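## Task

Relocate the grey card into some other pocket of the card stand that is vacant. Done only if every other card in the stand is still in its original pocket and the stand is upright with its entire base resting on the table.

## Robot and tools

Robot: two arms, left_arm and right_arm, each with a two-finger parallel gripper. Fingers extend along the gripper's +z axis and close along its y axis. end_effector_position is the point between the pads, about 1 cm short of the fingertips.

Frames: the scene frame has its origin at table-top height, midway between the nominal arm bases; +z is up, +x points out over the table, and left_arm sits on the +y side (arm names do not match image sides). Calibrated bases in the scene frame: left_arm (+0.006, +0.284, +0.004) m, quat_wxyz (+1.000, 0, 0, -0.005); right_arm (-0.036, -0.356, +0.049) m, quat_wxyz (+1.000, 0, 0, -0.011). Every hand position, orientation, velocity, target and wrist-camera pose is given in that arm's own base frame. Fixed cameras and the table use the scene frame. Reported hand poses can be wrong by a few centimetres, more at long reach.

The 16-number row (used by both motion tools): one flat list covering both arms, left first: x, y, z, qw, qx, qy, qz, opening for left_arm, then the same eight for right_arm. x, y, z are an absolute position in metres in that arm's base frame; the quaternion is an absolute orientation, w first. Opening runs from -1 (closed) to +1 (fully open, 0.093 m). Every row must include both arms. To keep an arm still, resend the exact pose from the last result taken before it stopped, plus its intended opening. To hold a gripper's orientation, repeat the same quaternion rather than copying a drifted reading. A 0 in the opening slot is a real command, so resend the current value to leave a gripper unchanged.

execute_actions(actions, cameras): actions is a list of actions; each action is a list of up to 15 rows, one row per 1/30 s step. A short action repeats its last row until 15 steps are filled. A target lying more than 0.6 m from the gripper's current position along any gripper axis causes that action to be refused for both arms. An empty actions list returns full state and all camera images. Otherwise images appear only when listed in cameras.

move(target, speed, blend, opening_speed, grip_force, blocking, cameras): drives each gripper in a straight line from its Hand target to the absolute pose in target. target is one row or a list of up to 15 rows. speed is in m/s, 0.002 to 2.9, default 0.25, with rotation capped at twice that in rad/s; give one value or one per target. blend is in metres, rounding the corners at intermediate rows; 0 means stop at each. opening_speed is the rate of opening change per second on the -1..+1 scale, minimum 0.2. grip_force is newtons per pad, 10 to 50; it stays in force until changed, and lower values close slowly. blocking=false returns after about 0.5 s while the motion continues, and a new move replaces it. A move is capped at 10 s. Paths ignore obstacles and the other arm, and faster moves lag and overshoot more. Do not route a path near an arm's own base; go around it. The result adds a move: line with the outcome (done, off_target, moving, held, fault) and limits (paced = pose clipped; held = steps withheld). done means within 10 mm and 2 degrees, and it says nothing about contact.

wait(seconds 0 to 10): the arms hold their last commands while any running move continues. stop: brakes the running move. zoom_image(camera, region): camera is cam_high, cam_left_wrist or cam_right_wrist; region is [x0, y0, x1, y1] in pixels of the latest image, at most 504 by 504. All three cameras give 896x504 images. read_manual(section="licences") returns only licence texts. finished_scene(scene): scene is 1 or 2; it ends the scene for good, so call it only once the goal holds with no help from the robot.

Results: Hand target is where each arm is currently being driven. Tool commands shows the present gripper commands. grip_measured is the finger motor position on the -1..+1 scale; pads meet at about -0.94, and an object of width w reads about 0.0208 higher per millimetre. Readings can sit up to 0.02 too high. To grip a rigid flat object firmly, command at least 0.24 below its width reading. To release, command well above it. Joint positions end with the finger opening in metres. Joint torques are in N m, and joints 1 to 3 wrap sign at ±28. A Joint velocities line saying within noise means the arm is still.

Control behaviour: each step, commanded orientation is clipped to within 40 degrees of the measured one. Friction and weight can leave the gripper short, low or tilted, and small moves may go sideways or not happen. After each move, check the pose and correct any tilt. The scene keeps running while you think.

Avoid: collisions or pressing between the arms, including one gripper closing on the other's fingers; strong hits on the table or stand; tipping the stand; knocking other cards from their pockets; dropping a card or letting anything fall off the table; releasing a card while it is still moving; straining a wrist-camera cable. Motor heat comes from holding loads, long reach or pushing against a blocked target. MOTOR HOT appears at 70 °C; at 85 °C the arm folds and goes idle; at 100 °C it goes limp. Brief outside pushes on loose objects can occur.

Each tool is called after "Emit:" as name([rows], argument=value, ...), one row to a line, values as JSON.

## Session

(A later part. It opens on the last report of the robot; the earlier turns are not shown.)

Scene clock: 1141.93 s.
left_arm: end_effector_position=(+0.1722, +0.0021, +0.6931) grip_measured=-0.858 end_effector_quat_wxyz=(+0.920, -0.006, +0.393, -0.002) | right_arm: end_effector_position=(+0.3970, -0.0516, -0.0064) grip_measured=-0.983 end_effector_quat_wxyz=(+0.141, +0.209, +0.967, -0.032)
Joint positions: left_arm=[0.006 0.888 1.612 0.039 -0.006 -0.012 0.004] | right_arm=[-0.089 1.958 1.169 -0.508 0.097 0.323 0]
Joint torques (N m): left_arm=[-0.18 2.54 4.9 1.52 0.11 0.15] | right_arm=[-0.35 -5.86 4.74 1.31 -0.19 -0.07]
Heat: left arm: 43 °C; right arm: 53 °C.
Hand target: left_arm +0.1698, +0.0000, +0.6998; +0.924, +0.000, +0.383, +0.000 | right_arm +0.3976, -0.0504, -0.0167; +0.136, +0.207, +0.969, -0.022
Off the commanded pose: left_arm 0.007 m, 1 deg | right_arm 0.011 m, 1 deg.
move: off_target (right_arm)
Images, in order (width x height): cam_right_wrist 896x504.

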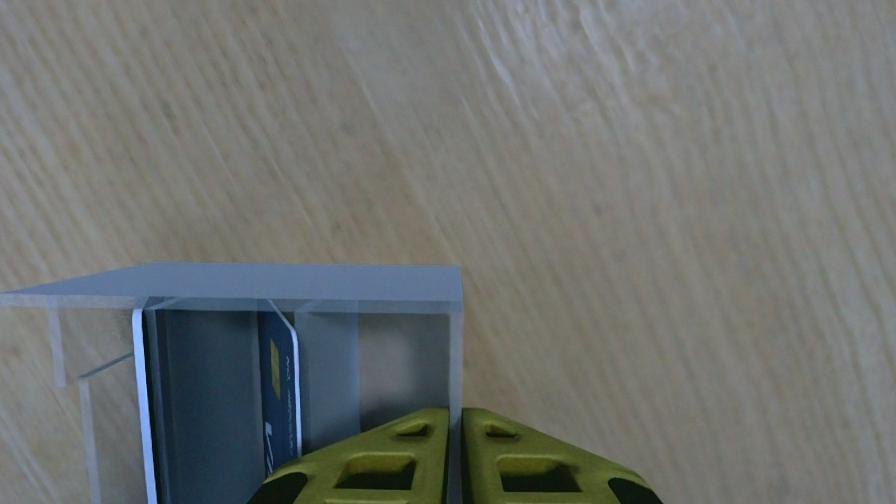

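Emit:
move([
  [0.1700,0.0000,0.7000,0.9239,0,0.3827,0,-0.860,0.3980,-0.0505,-0.0150,0.1360,0.2070,0.9687,-0.0220,-0.524],
  [0.1700,0.0000,0.7000,0.9239,0,0.3827,0,-0.860,0.3980,-0.0505,0.0700,0.1360,0.2070,0.9687,-0.0220,-0.524],
  [0.1700,0.0000,0.7000,0.9239,0,0.3827,0,-0.860,0.4000,-0.0100,0.0900,0,0.2079,0.9781,0,-0.524],
], speed=[0.05,0.1,0.15], blend=[0,0.01,0], opening_speed=0.25, cameras=["all"])

Scene clock: 1235.43 s.
left_arm: end_effector_position=(+0.1722, +0.0021, +0.6931) grip_measured=-0.858 end_effector_quat_wxyz=(+0.920, -0.006, +0.393, -0.002) | right_arm: end_effector_position=(+0.3972, -0.0151, +0.0899) grip_measured=-0.526 end_effector_quat_wxyz=(+0.004, +0.206, +0.979, -0.009)
Joint positions: left_arm=[0.006 0.888 1.612 0.039 -0.006 -0.012 0.004] | right_arm=[-0.03 2.061 1.765 -1.269 0.018 0.384 0.02]
Joint torques (N m): left_arm=[-0.27 2.61 4.93 1.52 0.11 0.14] | right_arm=[0.65 -7.61 7.3 0.38 -0.21 0.11]
Heat: left arm: 43 °C; right arm: 51 °C.
Hand target: left_arm +0.1698, +0.0000, +0.6998; +0.924, +0.000, +0.383, +0.000 | right_arm +0.4000, -0.0101, +0.0900; +0.001, +0.208, +0.978, +0.000
Off the commanded pose: left_arm 0.007 m, 1 deg | right_arm 0.006 m, 1 deg.
move: done

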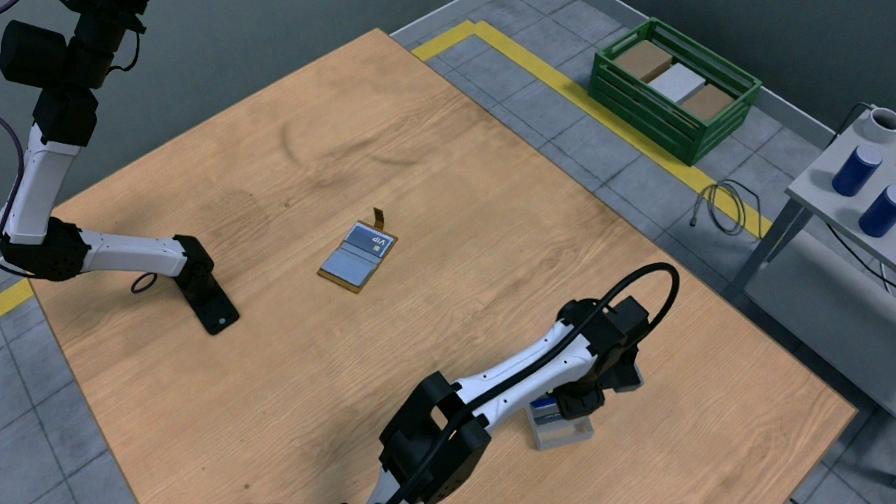

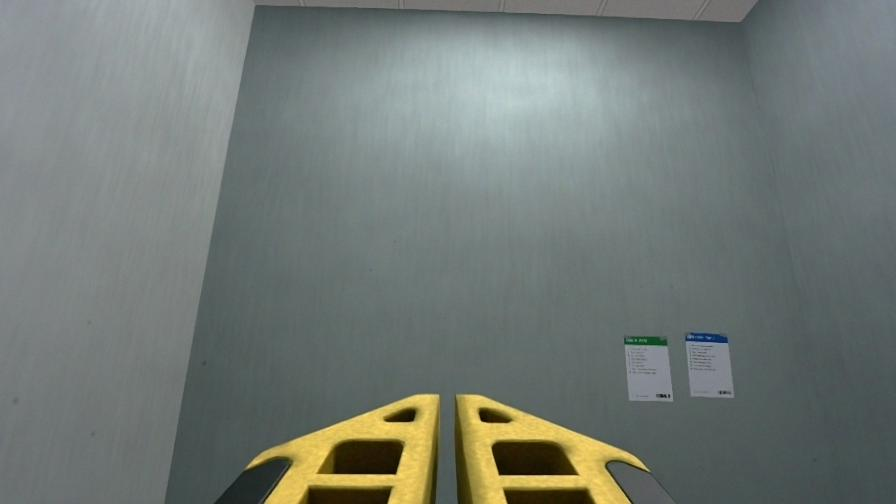

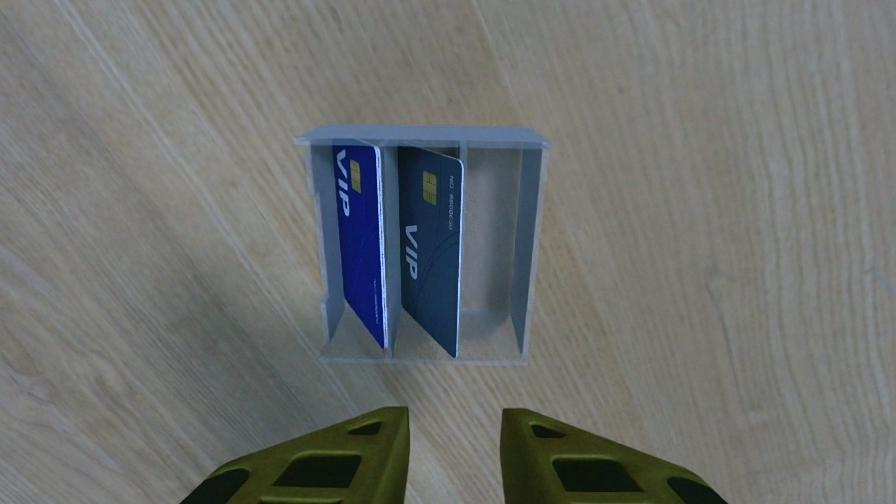

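Emit:
move(target=[0.1700,0.0000,0.7000,0.9239,0,0.3827,0,-0.860,0.3830,-0.0360,0.0400,-0.1276,0.2061,0.9697,0.0271,-0.524], speed=0.15, cameras=["cam_right_wrist"])

Scene clock: 1268.47 s.
left_arm: end_effector_position=(+0.1722, +0.0021, +0.6931) grip_measured=-0.858 end_effector_quat_wxyz=(+0.920, -0.006, +0.393, -0.002) | right_arm: end_effector_position=(+0.3804, -0.0376, +0.0396) grip_measured=-0.526 end_effector_quat_wxyz=(-0.125, +0.208, +0.970, +0.017)
Joint positions: left_arm=[0.006 0.888 1.612 0.039 -0.006 -0.012 0.004] | right_arm=[-0.123 2.281 1.885 -1.422 -0.056 0.293 0.02]
Joint torques (N m): left_arm=[-0.27 2.62 4.86 1.51 0.12 0.16] | right_arm=[-0.18 -8.81 6.72 -0.17 -0.24 -0.1]
Heat: left arm: 43 °C; right arm: 51 °C.
Hand target: left_arm +0.1698, +0.0000, +0.6998; +0.924, +0.000, +0.383, +0.000 | right_arm +0.3829, -0.0360, +0.0400; -0.127, +0.206, +0.970, +0.027
Off the commanded pose: left_arm 0.007 m, 1 deg | right_arm 0.003 m, 1 deg.
move: done
Images, in order (width x height): cam_right_wrist 896x504.

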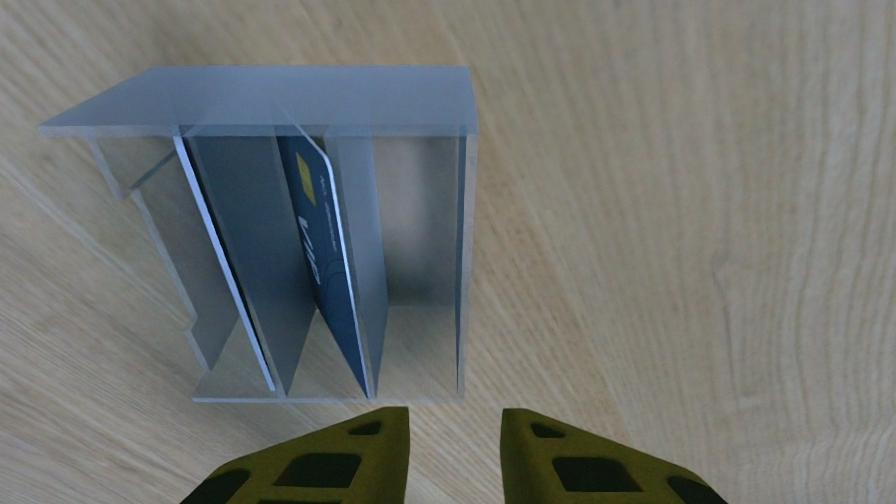

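Emit:
move(target=[0.1700,0.0000,0.7000,0.9239,0,0.3827,0,-0.860,0.3785,-0.0340,0.0020,-0.1276,0.2061,0.9697,0.0271,-0.524], speed=0.1, cameras=["cam_right_wrist"])

Scene clock: 1281.07 s.
left_arm: end_effector_position=(+0.1722, +0.0021, +0.6931) grip_measured=-0.858 end_effector_quat_wxyz=(+0.920, -0.006, +0.393, -0.002) | right_arm: end_effector_position=(+0.3775, -0.0371, +0.0086) grip_measured=-0.526 end_effector_quat_wxyz=(-0.126, +0.208, +0.970, +0.018)
Joint positions: left_arm=[0.006 0.888 1.612 0.039 -0.006 -0.012 0.004] | right_arm=[-0.123 2.299 1.789 -1.309 -0.057 0.292 0.02]
Joint torques (N m): left_arm=[-0.17 2.56 4.92 1.52 0.09 0.19] | right_arm=[0.21 -8.9 4.27 0.15 -0.27 -0.04]
Heat: left arm: 43 °C; right arm: 51 °C.
Hand target: left_arm +0.1698, +0.0000, +0.6998; +0.924, +0.000, +0.383, +0.000 | right_arm +0.3784, -0.0340, +0.0021; -0.128, +0.206, +0.970, +0.027
Off the commanded pose: left_arm 0.007 m, 1 deg | right_arm 0.007 m, 1 deg.
move: done
Images, in order (width x height): cam_right_wrist 896x504.

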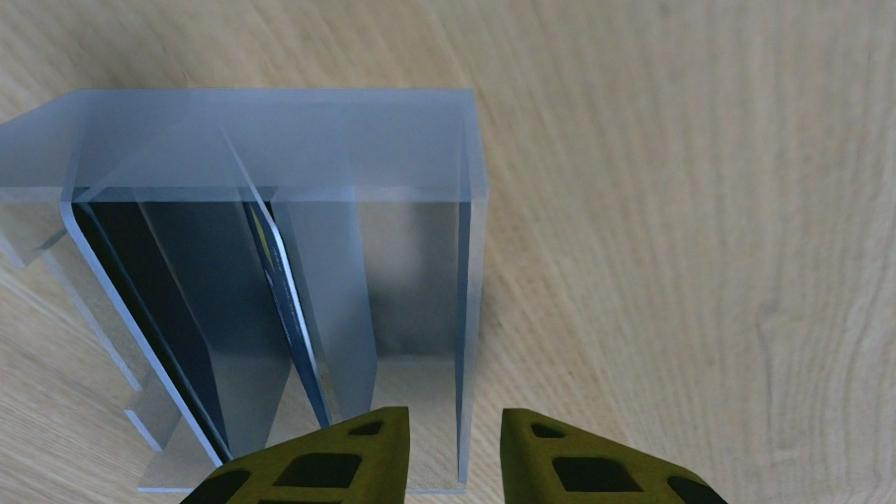

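Emit:
move(target=[0.1700,0.0000,0.7000,0.9239,0,0.3827,0,-0.860,0.3785,-0.0340,-0.0110,-0.1276,0.2061,0.9697,0.0271,-0.524], speed=0.1, cameras=["cam_right_wrist"])

Scene clock: 1287.47 s.
left_arm: end_effector_position=(+0.1722, +0.0021, +0.6931) grip_measured=-0.858 end_effector_quat_wxyz=(+0.920, -0.006, +0.393, -0.002) | right_arm: end_effector_position=(+0.3772, -0.0370, -0.0029) grip_measured=-0.526 end_effector_quat_wxyz=(-0.127, +0.208, +0.970, +0.018)
Joint positions: left_arm=[0.006 0.888 1.612 0.039 -0.006 -0.012 0.004] | right_arm=[-0.123 2.313 1.765 -1.273 -0.057 0.292 0.02]
Joint torques (N m): left_arm=[-0.18 2.62 4.96 1.52 0.12 0.16] | right_arm=[0.25 -8.75 4.11 0.2 -0.27 -0.05]
Heat: left arm: 43 °C; right arm: 52 °C.
Hand target: left_arm +0.1698, +0.0000, +0.6998; +0.924, +0.000, +0.383, +0.000 | right_arm +0.3783, -0.0341, -0.0108; -0.128, +0.206, +0.970, +0.027
Off the commanded pose: left_arm 0.007 m, 1 deg | right_arm 0.009 m, 1 deg.
move: done
Images, in order (width x height): cam_right_wrist 896x504.

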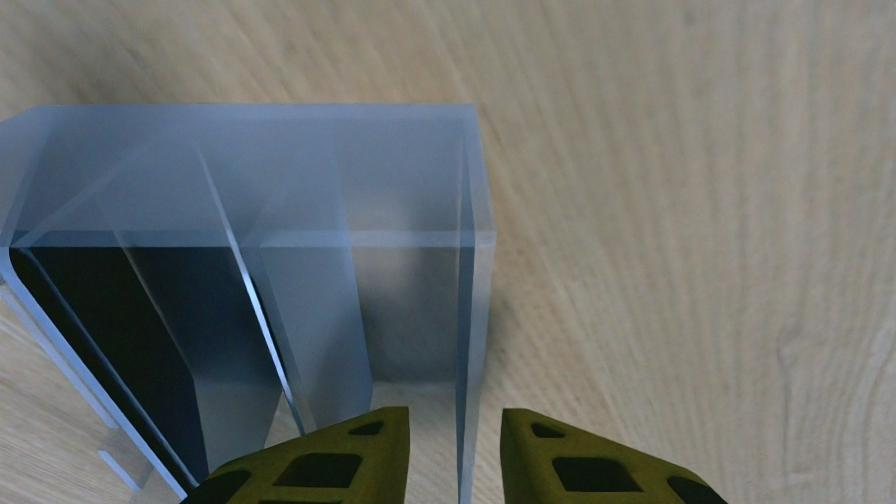

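Emit:
move([
  [0.1700,0.0000,0.7000,0.9239,0,0.3827,0,-0.860,0.3785,-0.0350,-0.0145,-0.1276,0.2061,0.9697,0.0271,-0.524],
  [0.1700,0.0000,0.7000,0.9239,0,0.3827,0,-0.860,0.3785,-0.0350,-0.0145,-0.1276,0.2061,0.9697,0.0271,-1],
], speed=0.1, opening_speed=0.5, cameras=["cam_right_wrist"])

Scene clock: 1296.70 s.
left_arm: end_effector_position=(+0.1722, +0.0021, +0.6931) grip_measured=-0.858 end_effector_quat_wxyz=(+0.920, -0.006, +0.393, -0.002) | right_arm: end_effector_position=(+0.3789, -0.0371, -0.0059) grip_measured=-0.983 end_effector_quat_wxyz=(-0.123, +0.208, +0.970, +0.018)
Joint positions: left_arm=[0.006 0.888 1.612 0.039 -0.006 -0.012 0.004] | right_arm=[-0.123 2.316 1.76 -1.258 -0.058 0.292 0]
Joint torques (N m): left_arm=[-0.23 2.65 4.92 1.51 0.11 0.16] | right_arm=[-0.05 -8.62 4 0.16 -0.26 -0.08]
Heat: left arm: 43 °C; right arm: 54 °C.
Hand target: left_arm +0.1698, +0.0000, +0.6998; +0.924, +0.000, +0.383, +0.000 | right_arm +0.3783, -0.0351, -0.0143; -0.128, +0.206, +0.970, +0.027
Off the commanded pose: left_arm 0.007 m, 1 deg | right_arm 0.009 m, 1 deg.
move: done; target 2's new opening was sent with right_arm's hand 0.012 m and 1 deg from that target
Images, in order (width x height): cam_right_wrist 896x504.

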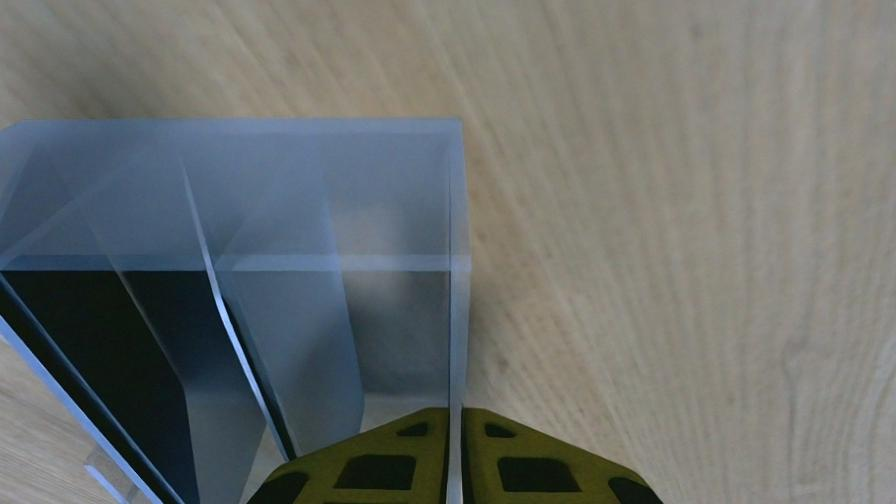

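Emit:
move([
  [0.1700,0.0000,0.7000,0.9239,0,0.3827,0,-0.860,0.3785,-0.0350,0.1000,-0.1276,0.2061,0.9697,0.0271,-1],
  [0.1700,0.0000,0.7000,0.9239,0,0.3827,0,-0.860,0.3700,-0.0350,0.1500,-0.1399,0.0886,0.9421,-0.2912,-1],
], speed=[0.08,0.2], blend=[0.02,0], cameras=["all"])

Scene clock: 1324.87 s.
left_arm: end_effector_position=(+0.1722, +0.0021, +0.6931) grip_measured=-0.858 end_effector_quat_wxyz=(+0.920, -0.006, +0.393, -0.002) | right_arm: end_effector_position=(+0.3742, -0.0327, +0.1360) grip_measured=-0.983 end_effector_quat_wxyz=(-0.034, +0.061, +0.962, -0.264)
Joint positions: left_arm=[0.006 0.888 1.612 0.039 -0.006 -0.012 0.004] | right_arm=[0.133 2.112 1.926 -1.572 0.508 0.309 0]
Joint torques (N m): left_arm=[-0.25 2.63 4.97 1.54 0.11 0.16] | right_arm=[0.51 -11.69 4.37 -0.02 0.67 -0.01]
Heat: left arm: 43 °C; right arm: 56 °C.
Hand target: left_arm +0.1698, +0.0000, +0.6998; +0.924, +0.000, +0.383, +0.000 | right_arm +0.3699, -0.0353, +0.1491; -0.024, +0.059, +0.960, -0.273
Off the commanded pose: left_arm 0.007 m, 1 deg | right_arm 0.015 m, 13 deg.
joint sent to its limit (right arm) — joint 4 (wrist pitch), lower limit. The joint targets are off in orientation, not in position.
move: off_target (right_arm)

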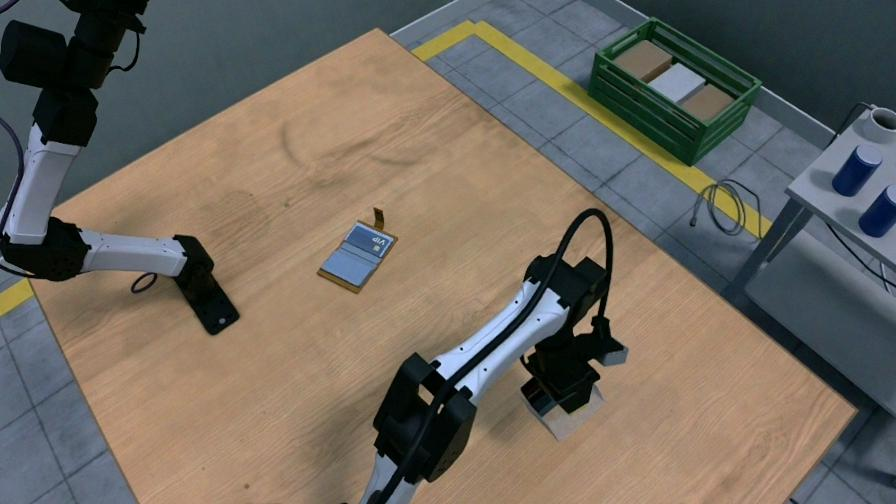

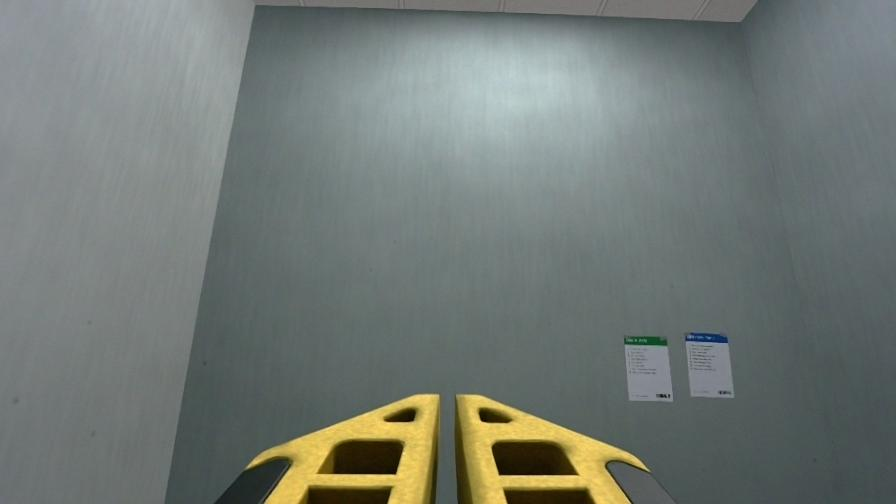

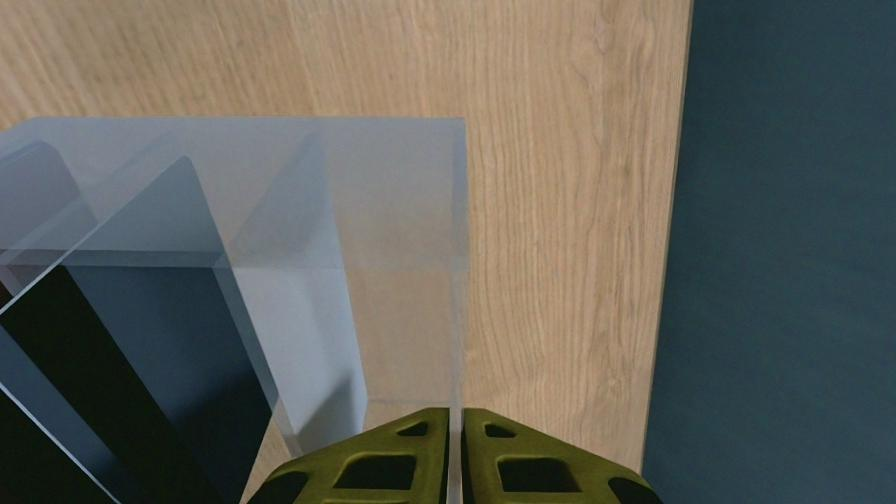

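Emit:
move(target=[0.1700,0.0000,0.7000,0.9239,0,0.3827,0,-0.860,0.4200,-0.0400,0.1500,0.5974,-0.0382,0.7897,-0.1350,-1], speed=0.2, cameras=["all"])

Scene clock: 1342.07 s.
left_arm: end_effector_position=(+0.1722, +0.0021, +0.6931) grip_measured=-0.858 end_effector_quat_wxyz=(+0.920, -0.006, +0.393, -0.002) | right_arm: end_effector_position=(+0.4180, -0.0412, +0.1467) grip_measured=-0.983 end_effector_quat_wxyz=(+0.586, -0.034, +0.797, -0.142)
Joint positions: left_arm=[0.006 0.888 1.612 0.039 -0.006 -0.012 0.004] | right_arm=[-0.038 1.479 0.536 0.663 0.15 -0.237 0]
Joint torques (N m): left_arm=[-0.24 2.7 4.94 1.53 0.11 0.16] | right_arm=[-0.51 -4.21 5.2 2.64 -0.31 0.01]
Heat: left arm: 43 °C; right arm: 57 °C.
Hand target: left_arm +0.1698, +0.0000, +0.6998; +0.924, +0.000, +0.383, +0.000 | right_arm +0.4198, -0.0400, +0.1500; +0.597, -0.038, +0.790, -0.135
Off the commanded pose: left_arm 0.007 m, 1 deg | right_arm 0.004 m, 2 deg.
move: done

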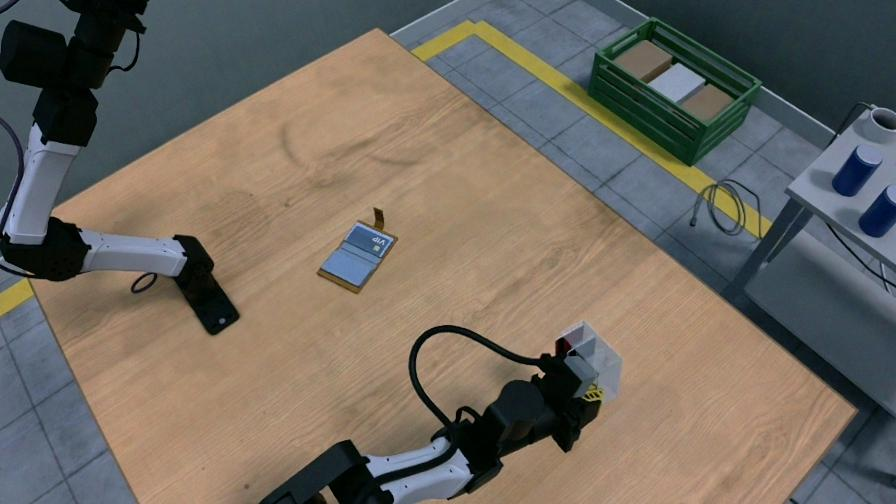

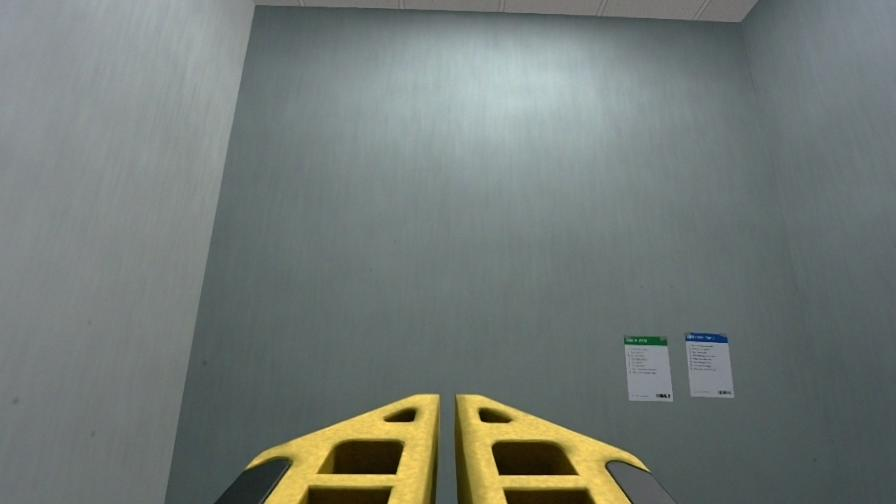

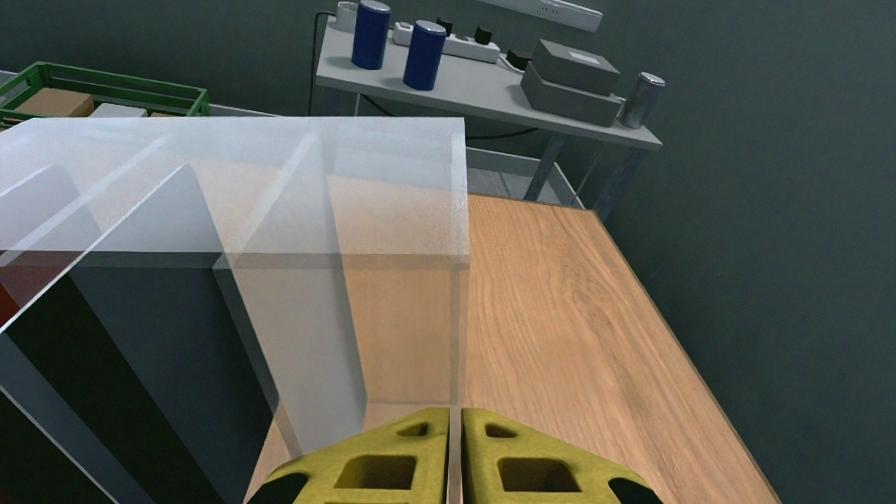

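Emit:
move(target=[0.1700,0.0000,0.7000,0.9239,0,0.3827,0,-0.860,0.4200,-0.0400,0.0250,0.6089,0.0146,0.7902,-0.0665,-1], speed=0.15, cameras=["cam_right_wrist","cam_high"])

Scene clock: 1361.57 s.
left_arm: end_effector_position=(+0.1722, +0.0021, +0.6931) grip_measured=-0.858 end_effector_quat_wxyz=(+0.920, -0.006, +0.393, -0.002) | right_arm: end_effector_position=(+0.4119, -0.0419, +0.0046) grip_measured=-0.983 end_effector_quat_wxyz=(+0.565, +0.013, +0.821, -0.078)
Joint positions: left_arm=[0.006 0.888 1.612 0.039 -0.006 -0.012 0.004] | right_arm=[-0.069 2.113 0.425 1.33 0.078 -0.091 0]
Joint torques (N m): left_arm=[-0.16 2.58 4.94 1.52 0.11 0.16] | right_arm=[-0.29 -5.44 2.39 3.39 -0.33 0.14]
Heat: left arm: 43 °C; right arm: 52 °C.
Hand target: left_arm +0.1698, +0.0000, +0.6998; +0.924, +0.000, +0.383, +0.000 | right_arm +0.4191, -0.0400, +0.0250; +0.606, +0.014, +0.792, -0.067
Off the commanded pose: left_arm 0.007 m, 1 deg | right_arm 0.022 m, 6 deg.
move: off_target (right_arm)
Images, in order (width x height): cam_high 896x504, cam_right_wrist 896x504.

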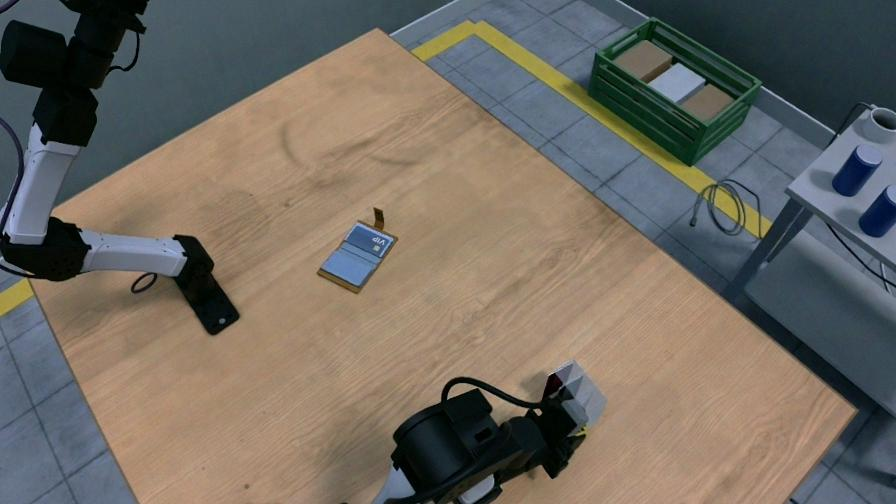

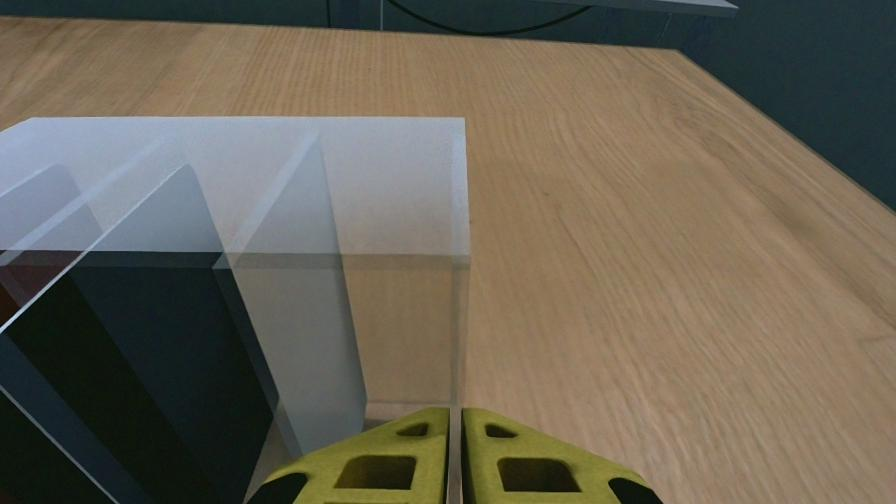

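Emit:
move(target=[0.1700,0.0000,0.7000,0.9239,0,0.3827,0,-0.860,0.4250,-0.0400,0.0350,0.6401,0.0177,0.7656,-0.0603,-1], speed=0.08)

Scene clock: 1372.40 s.
left_arm: end_effector_position=(+0.1722, +0.0021, +0.6931) grip_measured=-0.858 end_effector_quat_wxyz=(+0.920, -0.006, +0.393, -0.002) | right_arm: end_effector_position=(+0.4108, -0.0437, +0.0001) grip_measured=-0.983 end_effector_quat_wxyz=(+0.564, +0.031, +0.822, -0.066)
Joint positions: left_arm=[0.006 0.888 1.612 0.039 -0.006 -0.012 0.004] | right_arm=[-0.076 2.132 0.425 1.344 0.073 -0.052 0]
Joint torques (N m): left_arm=[-0.21 2.63 4.94 1.53 0.13 0.17] | right_arm=[0.03 -4.26 2.47 4.23 -0.37 -0.15]
Heat: left arm: 43 °C; right arm: 51 °C.
Hand target: left_arm +0.1698, +0.0000, +0.6998; +0.924, +0.000, +0.383, +0.000 | right_arm +0.4222, -0.0399, +0.0348; +0.632, +0.018, +0.772, -0.062
Off the commanded pose: left_arm 0.007 m, 1 deg | right_arm 0.038 m, 11 deg.
move: off_target (right_arm)

Emit:
move(target=[0.1700,0.0000,0.7000,0.9239,0,0.3827,0,-0.860,0.4700,-0.0400,0.0800,0.6282,0.0110,0.7750,-0.0680,-1], speed=0.12, cameras=["cam_right_wrist"])

Scene clock: 1389.90 s.
left_arm: end_effector_position=(+0.1722, +0.0021, +0.6931) grip_measured=-0.858 end_effector_quat_wxyz=(+0.920, -0.006, +0.393, -0.002) | right_arm: end_effector_position=(+0.4630, -0.0449, +0.0614) grip_measured=-0.983 end_effector_quat_wxyz=(+0.608, +0.018, +0.790, -0.074)
Joint positions: left_arm=[0.006 0.888 1.612 0.039 -0.006 -0.012 0.004] | right_arm=[-0.071 2.003 0.6 1.151 0.071 -0.081 0]
Joint torques (N m): left_arm=[-0.29 2.55 4.9 1.51 0.13 0.18] | right_arm=[0.68 -8.95 5.14 2.35 -0.19 -0.01]
Heat: left arm: 43 °C; right arm: 68 °C.
Hand target: left_arm +0.1698, +0.0000, +0.6998; +0.924, +0.000, +0.383, +0.000 | right_arm +0.4697, -0.0399, +0.0801; +0.628, +0.011, +0.775, -0.068
Off the commanded pose: left_arm 0.007 m, 1 deg | right_arm 0.020 m, 3 deg.
move: off_target (right_arm)
Images, in order (width x height): cam_right_wrist 896x504.

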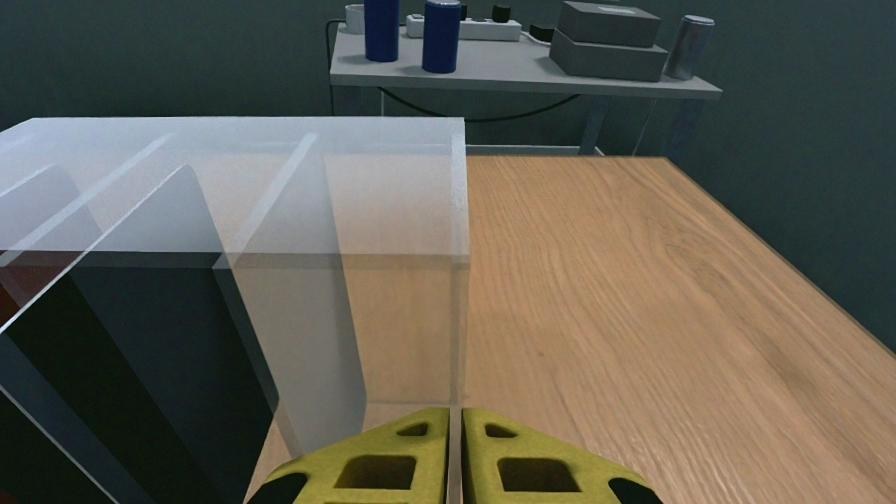

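Emit:
move(target=[0.1700,0.0000,0.7000,0.9239,0,0.3827,0,-0.860,0.4700,-0.0400,0.0250,0.6298,0.0239,0.7745,-0.0533,-1], speed=0.08)

Scene clock: 1400.20 s.
left_arm: end_effector_position=(+0.1722, +0.0021, +0.6931) grip_measured=-0.858 end_effector_quat_wxyz=(+0.920, -0.006, +0.393, -0.002) | right_arm: end_effector_position=(+0.4588, -0.0444, +0.0049) grip_measured=-0.983 end_effector_quat_wxyz=(+0.592, +0.025, +0.803, -0.067)
Joint positions: left_arm=[0.006 0.888 1.612 0.039 -0.006 -0.012 0.004] | right_arm=[-0.071 2.225 0.608 1.322 0.07 -0.062 0]
Joint torques (N m): left_arm=[-0.21 2.65 4.92 1.52 0.11 0.15] | right_arm=[0.27 -6.84 4.25 3.08 -0.3 0.17]
Heat: left arm: 43 °C; right arm: 63 °C.
Hand target: left_arm +0.1698, +0.0000, +0.6998; +0.924, +0.000, +0.383, +0.000 | right_arm +0.4689, -0.0399, +0.0250; +0.628, +0.023, +0.776, -0.054
Off the commanded pose: left_arm 0.007 m, 1 deg | right_arm 0.023 m, 6 deg.
move: off_target (right_arm)

Emit:
move(target=[0.1700,0.0000,0.7000,0.9239,0,0.3827,0,-0.860,0.4700,-0.0420,0.0230,0.6515,0.0339,0.7568,-0.0407,-1], speed=0.05, cameras=["cam_high","cam_right_wrist"])

Emit:
zoom_image(camera="cam_high", region=[480, 300, 720, 480])

Scene clock: 1418.37 s.
left_arm: end_effector_position=(+0.1722, +0.0021, +0.6931) grip_measured=-0.858 end_effector_quat_wxyz=(+0.920, -0.006, +0.393, -0.002) | right_arm: end_effector_position=(+0.4588, -0.0446, -0.0061) grip_measured=-0.983 end_effector_quat_wxyz=(+0.588, +0.045, +0.806, -0.047)
Joint positions: left_arm=[0.006 0.888 1.612 0.039 -0.006 -0.012 0.004] | right_arm=[-0.076 2.265 0.618 1.338 0.057 -0.007 0]
Joint torques (N m): left_arm=[-0.27 2.58 4.93 1.52 0.11 0.17] | right_arm=[-0.08 -5.5 3.12 3.96 -0.34 -0.06]
Heat: left arm: 43 °C; right arm: 67 °C.
Hand target: left_arm +0.1698, +0.0000, +0.6998; +0.924, +0.000, +0.383, +0.000 | right_arm +0.4677, -0.0420, +0.0230; +0.646, +0.034, +0.761, -0.042
Off the commanded pose: left_arm 0.007 m, 1 deg | right_arm 0.031 m, 9 deg.
move: off_target (right_arm)
Images, in order (width x height): cam_high 896x504, cam_right_wrist 896x504.

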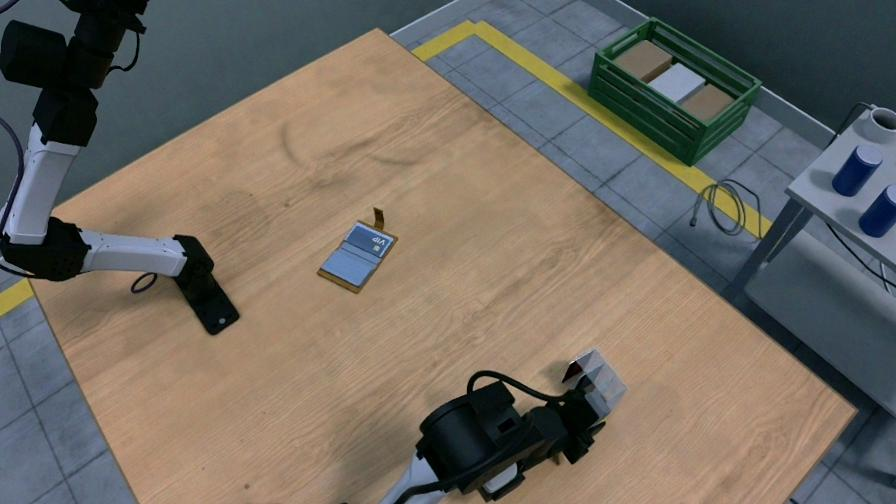

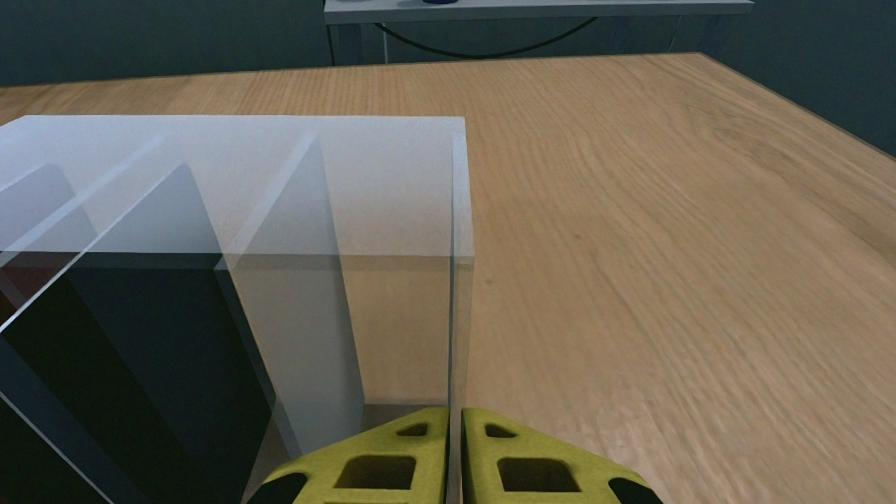

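Scaled by 2.100 from the camera's 896x504 image, which has a finer 1280x720 frame.

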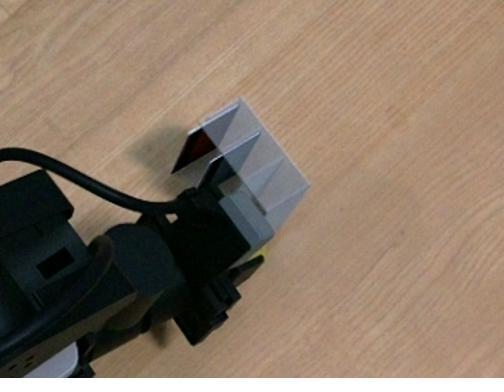

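Emit:
move(target=[0.1700,0.0000,0.7000,0.9239,0,0.3827,0,-0.860,0.4700,-0.0430,0.0230,0.6802,0.0380,0.7305,-0.0370,-1], speed=0.1)

Scene clock: 1427.10 s.
left_arm: end_effector_position=(+0.1722, +0.0021, +0.6931) grip_measured=-0.858 end_effector_quat_wxyz=(+0.920, -0.006, +0.393, -0.002) | right_arm: end_effector_position=(+0.4614, -0.0444, -0.0065) grip_measured=-0.983 end_effector_quat_wxyz=(+0.591, +0.046, +0.804, -0.045)
Joint positions: left_arm=[0.006 0.888 1.612 0.039 -0.006 -0.012 0.004] | right_arm=[-0.076 2.277 0.629 1.346 0.054 -0.003 0]
Joint torques (N m): left_arm=[-0.23 2.59 4.94 1.52 0.13 0.15] | right_arm=[-0.32 -4.31 2.41 4.4 -0.34 0.02]
Heat: left arm: 43 °C; right arm: 70 °C. Fold the right arm in close to its base, or ease its load, before you think long.
Hand target: left_arm +0.1698, +0.0000, +0.6998; +0.924, +0.000, +0.383, +0.000 | right_arm +0.4673, -0.0430, +0.0232; +0.656, +0.040, +0.753, -0.038
Off the commanded pose: left_arm 0.007 m, 1 deg | right_arm 0.031 m, 13 deg.
MOTOR HOT: joint 4 (wrist pitch) of the right arm reports 70 °C; the controller's stop level is 85 °C. To cool a motor, set the load down, stop pushing, or move to a pose that needs little force.
joint sent to its limit (right arm) — joint 4 (wrist pitch), upper limit. The joint targets are off in orientation, not in position.
move: off_target (right_arm)

Emit:
move([
  [0.1700,0.0000,0.7000,0.9239,0,0.3827,0,-0.860,0.4650,-0.0430,0.0200,0.6152,0.0440,0.7860,-0.0400,-0.65],
  [0.1700,0.0000,0.7000,0.9239,0,0.3827,0,-0.860,0.3600,-0.0320,0.0800,0.6152,0.0440,0.7860,-0.0400,-0.65],
  [0.1700,0.0000,0.7000,0.9239,0,0.3827,0,-0.860,0.2400,-0.0200,0.1500,0.6152,0.0440,0.7860,-0.0400,-0.65],
], speed=[0.1,0.15,0.2], blend=[0,0.03,0], opening_speed=0.3, cameras=["all"])

Scene clock: 1441.53 s.
left_arm: end_effector_position=(+0.1722, +0.0021, +0.6931) grip_measured=-0.858 end_effector_quat_wxyz=(+0.920, -0.006, +0.393, -0.002) | right_arm: end_effector_position=(+0.2411, -0.0191, +0.1366) grip_measured=-0.652 end_effector_quat_wxyz=(+0.605, +0.037, +0.795, -0.039)
Joint positions: left_arm=[0.006 0.888 1.612 0.039 -0.006 -0.012 0.004] | right_arm=[-0.013 0.17 0.101 -0.2 0.095 0.008 0.014]
Joint torques (N m): left_arm=[-0.2 2.59 4.93 1.5 0.12 0.18] | right_arm=[0.76 0.68 8.85 2.18 0.17 0.12]
Heat: left arm: 43 °C; right arm: 81 °C. Fold the right arm in close to its base, or ease its load, before you think long.
Hand target: left_arm +0.1698, +0.0000, +0.6998; +0.924, +0.000, +0.383, +0.000 | right_arm +0.2405, -0.0201, +0.1498; +0.615, +0.044, +0.786, -0.040
Off the commanded pose: left_arm 0.007 m, 1 deg | right_arm 0.013 m, 2 deg.
MOTOR HOT: still on. Joint 4 (wrist pitch) of the right arm reports 81 °C.
move: off_target (right_arm)

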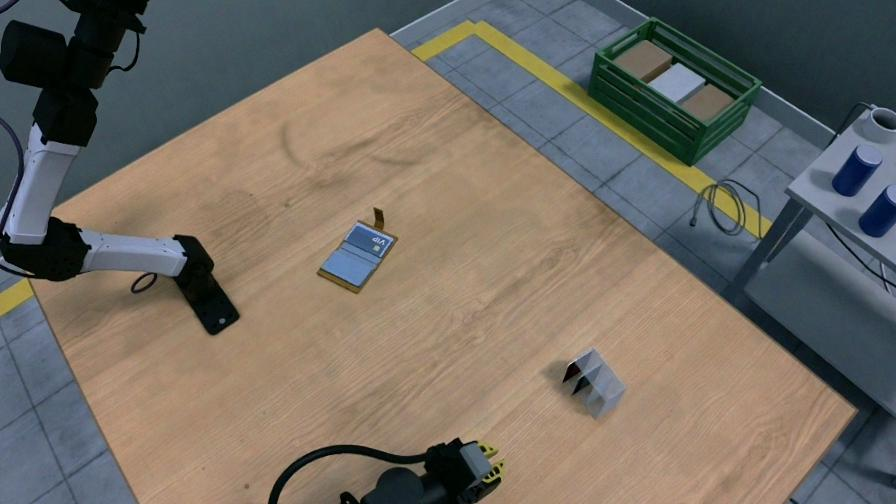

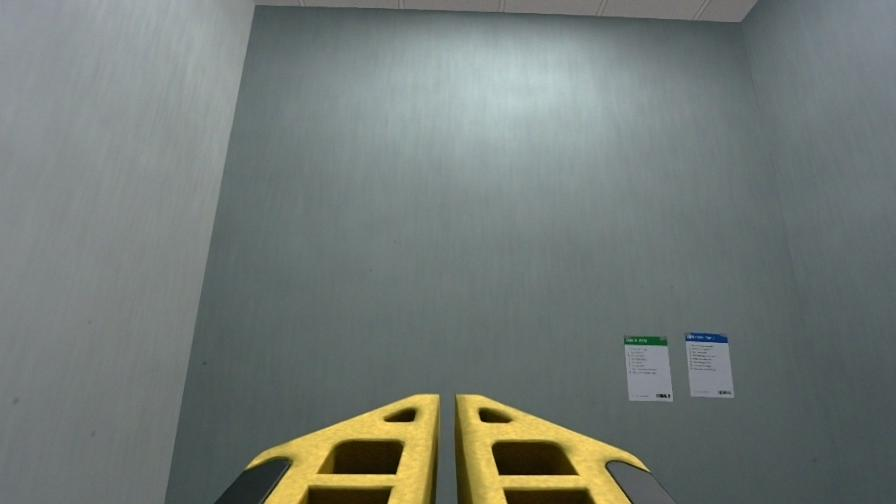

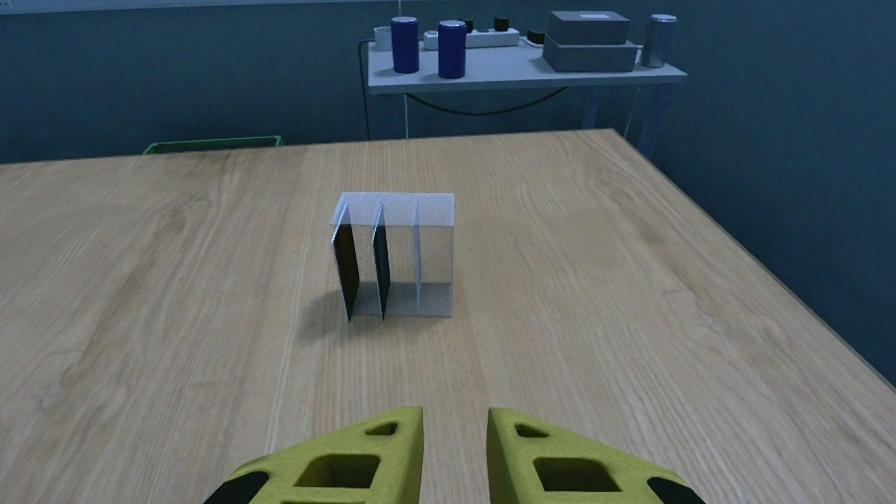

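Emit:
move(target=[0.1700,0.0000,0.7000,0.9239,0,0.3827,0,-0.860,0.3000,-0.0200,0.2600,0.0000,0.0000,1.0000,0.0000,-0.650], speed=0.5)

Scene clock: 1449.37 s.
left_arm: end_effector_position=(+0.1722, +0.0021, +0.6931) grip_measured=-0.858 end_effector_quat_wxyz=(+0.920, -0.006, +0.393, -0.002) | right_arm: end_effector_position=(+0.2996, -0.0217, +0.2553) grip_measured=-0.652 end_effector_quat_wxyz=(+0.113, +0.002, +0.993, -0.017)
Joint positions: left_arm=[0.006 0.888 1.612 0.039 -0.006 -0.012 0.004] | right_arm=[-0.061 1.574 1.802 -1.572 0.021 -0.058 0.014]
Joint torques (N m): left_arm=[-0.25 2.63 4.88 1.52 0.13 0.16] | right_arm=[-0.28 -4.66 6.72 0.88 -0.26 -0.11]
Heat: left arm: 43 °C; right arm: 75 °C. Fold the right arm in close to its base, or ease its load, before you think long.
Hand target: left_arm +0.1698, +0.0000, +0.6998; +0.924, +0.000, +0.383, +0.000 | right_arm +0.3000, -0.0200, +0.2593; +0.115, -0.001, +0.993, -0.009
Off the commanded pose: left_arm 0.007 m, 1 deg | right_arm 0.005 m, 13 deg.
MOTOR HOT: still on. Joint 4 (wrist pitch) of the right arm reports 75 °C.
joint sent to its limit (right arm) — joint 4 (wrist pitch), lower limit. The joint targets are off in orientation, not in position.
move: off_target (right_arm)

Emit:
wait(seconds=10)

Scene clock: 1480.23 s.
left_arm: end_effector_position=(+0.1722, +0.0021, +0.6931) grip_measured=-0.858 end_effector_quat_wxyz=(+0.920, -0.006, +0.393, -0.002) | right_arm: end_effector_position=(+0.2995, -0.0217, +0.2553) grip_measured=-0.652 end_effector_quat_wxyz=(+0.112, +0.002, +0.994, -0.017)
Joint positions: left_arm=[0.006 0.888 1.612 0.039 -0.006 -0.012 0.004] | right_arm=[-0.061 1.574 1.802 -1.573 0.021 -0.058 0.014]
Joint torques (N m): left_arm=[-0.27 2.58 4.9 1.51 0.12 0.15] | right_arm=[-0.28 -4.56 6.74 0.86 -0.24 -0.08]
Heat: left arm: 43 °C; right arm: 58 °C.
Hand target: left_arm +0.1698, +0.0000, +0.6998; +0.924, +0.000, +0.383, +0.000 | right_arm +0.3000, -0.0200, +0.2593; +0.115, -0.001, +0.993, -0.009
Tool commands: left_gripper/opening=-0.86 right_gripper/opening=-0.65
Off the commanded pose: left_arm 0.007 m, 1 deg | right_arm 0.005 m, 13 deg.
MOTOR HOT: cleared for the motors of the right arm.
wait: 10.00 s; at rest from the start

Emit:
move([
  [0.1700,0.0000,0.7000,0.9239,0,0.3827,0,-0.860,0.3200,-0.0100,0.1200,0.6114,0.0414,0.7896,-0.0320,-0.650],
  [0.1700,0.0000,0.7000,0.9239,0,0.3827,0,-0.860,0.3800,-0.0100,0.0250,0.6114,0.0414,0.7896,-0.0320,-0.650],
], speed=[0.4,0.15], blend=[0.03,0], cameras=["cam_right_wrist"])

Emit:
zoom_image(camera="cam_right_wrist", region=[220, 100, 620, 450])

Scene clock: 1492.80 s.
left_arm: end_effector_position=(+0.1722, +0.0021, +0.6931) grip_measured=-0.858 end_effector_quat_wxyz=(+0.920, -0.006, +0.393, -0.002) | right_arm: end_effector_position=(+0.3586, -0.0111, -0.0163) grip_measured=-0.652 end_effector_quat_wxyz=(+0.526, +0.037, +0.849, -0.034)
Joint positions: left_arm=[0.006 0.888 1.612 0.039 -0.006 -0.012 0.004] | right_arm=[0.025 2.08 0.245 1.37 0.119 0.038 0.014]
Joint torques (N m): left_arm=[-0.28 2.66 4.89 1.53 0.1 0.15] | right_arm=[0.87 -4.66 2.48 4.12 0.19 0.01]
Heat: left arm: 43 °C; right arm: 57 °C.
Hand target: left_arm +0.1698, +0.0000, +0.6998; +0.924, +0.000, +0.383, +0.000 | right_arm +0.3769, -0.0101, +0.0243; +0.602, +0.043, +0.797, -0.031
Off the commanded pose: left_arm 0.007 m, 1 deg | right_arm 0.047 m, 12 deg.
joint sent to its limit (right arm) — joint 4 (wrist pitch), upper limit. The joint targets still meet the commanded pose.
move: off_target (right_arm)
Images, in order (width x height): cam_right_wrist 896x504.

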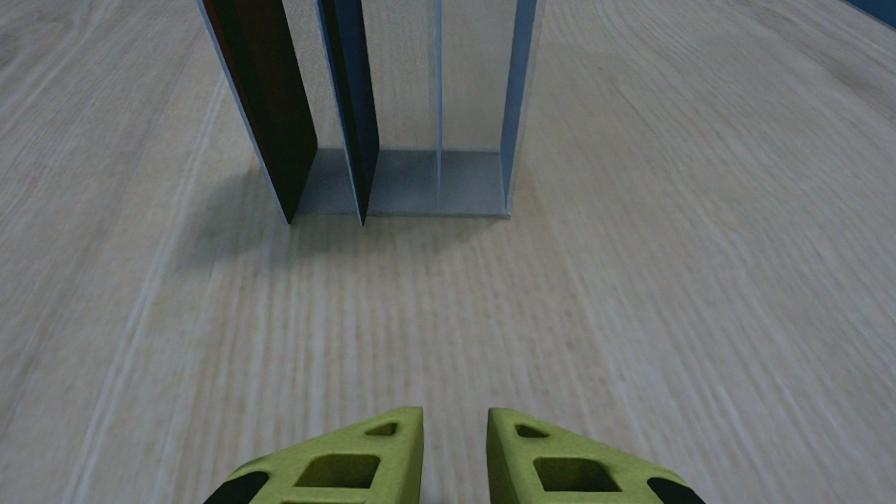

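Scaled by 1.260 from the camera's 896x504 image, which has a finer 1280x720 frame.

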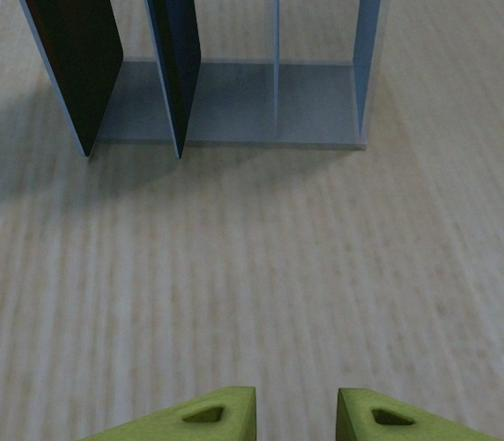

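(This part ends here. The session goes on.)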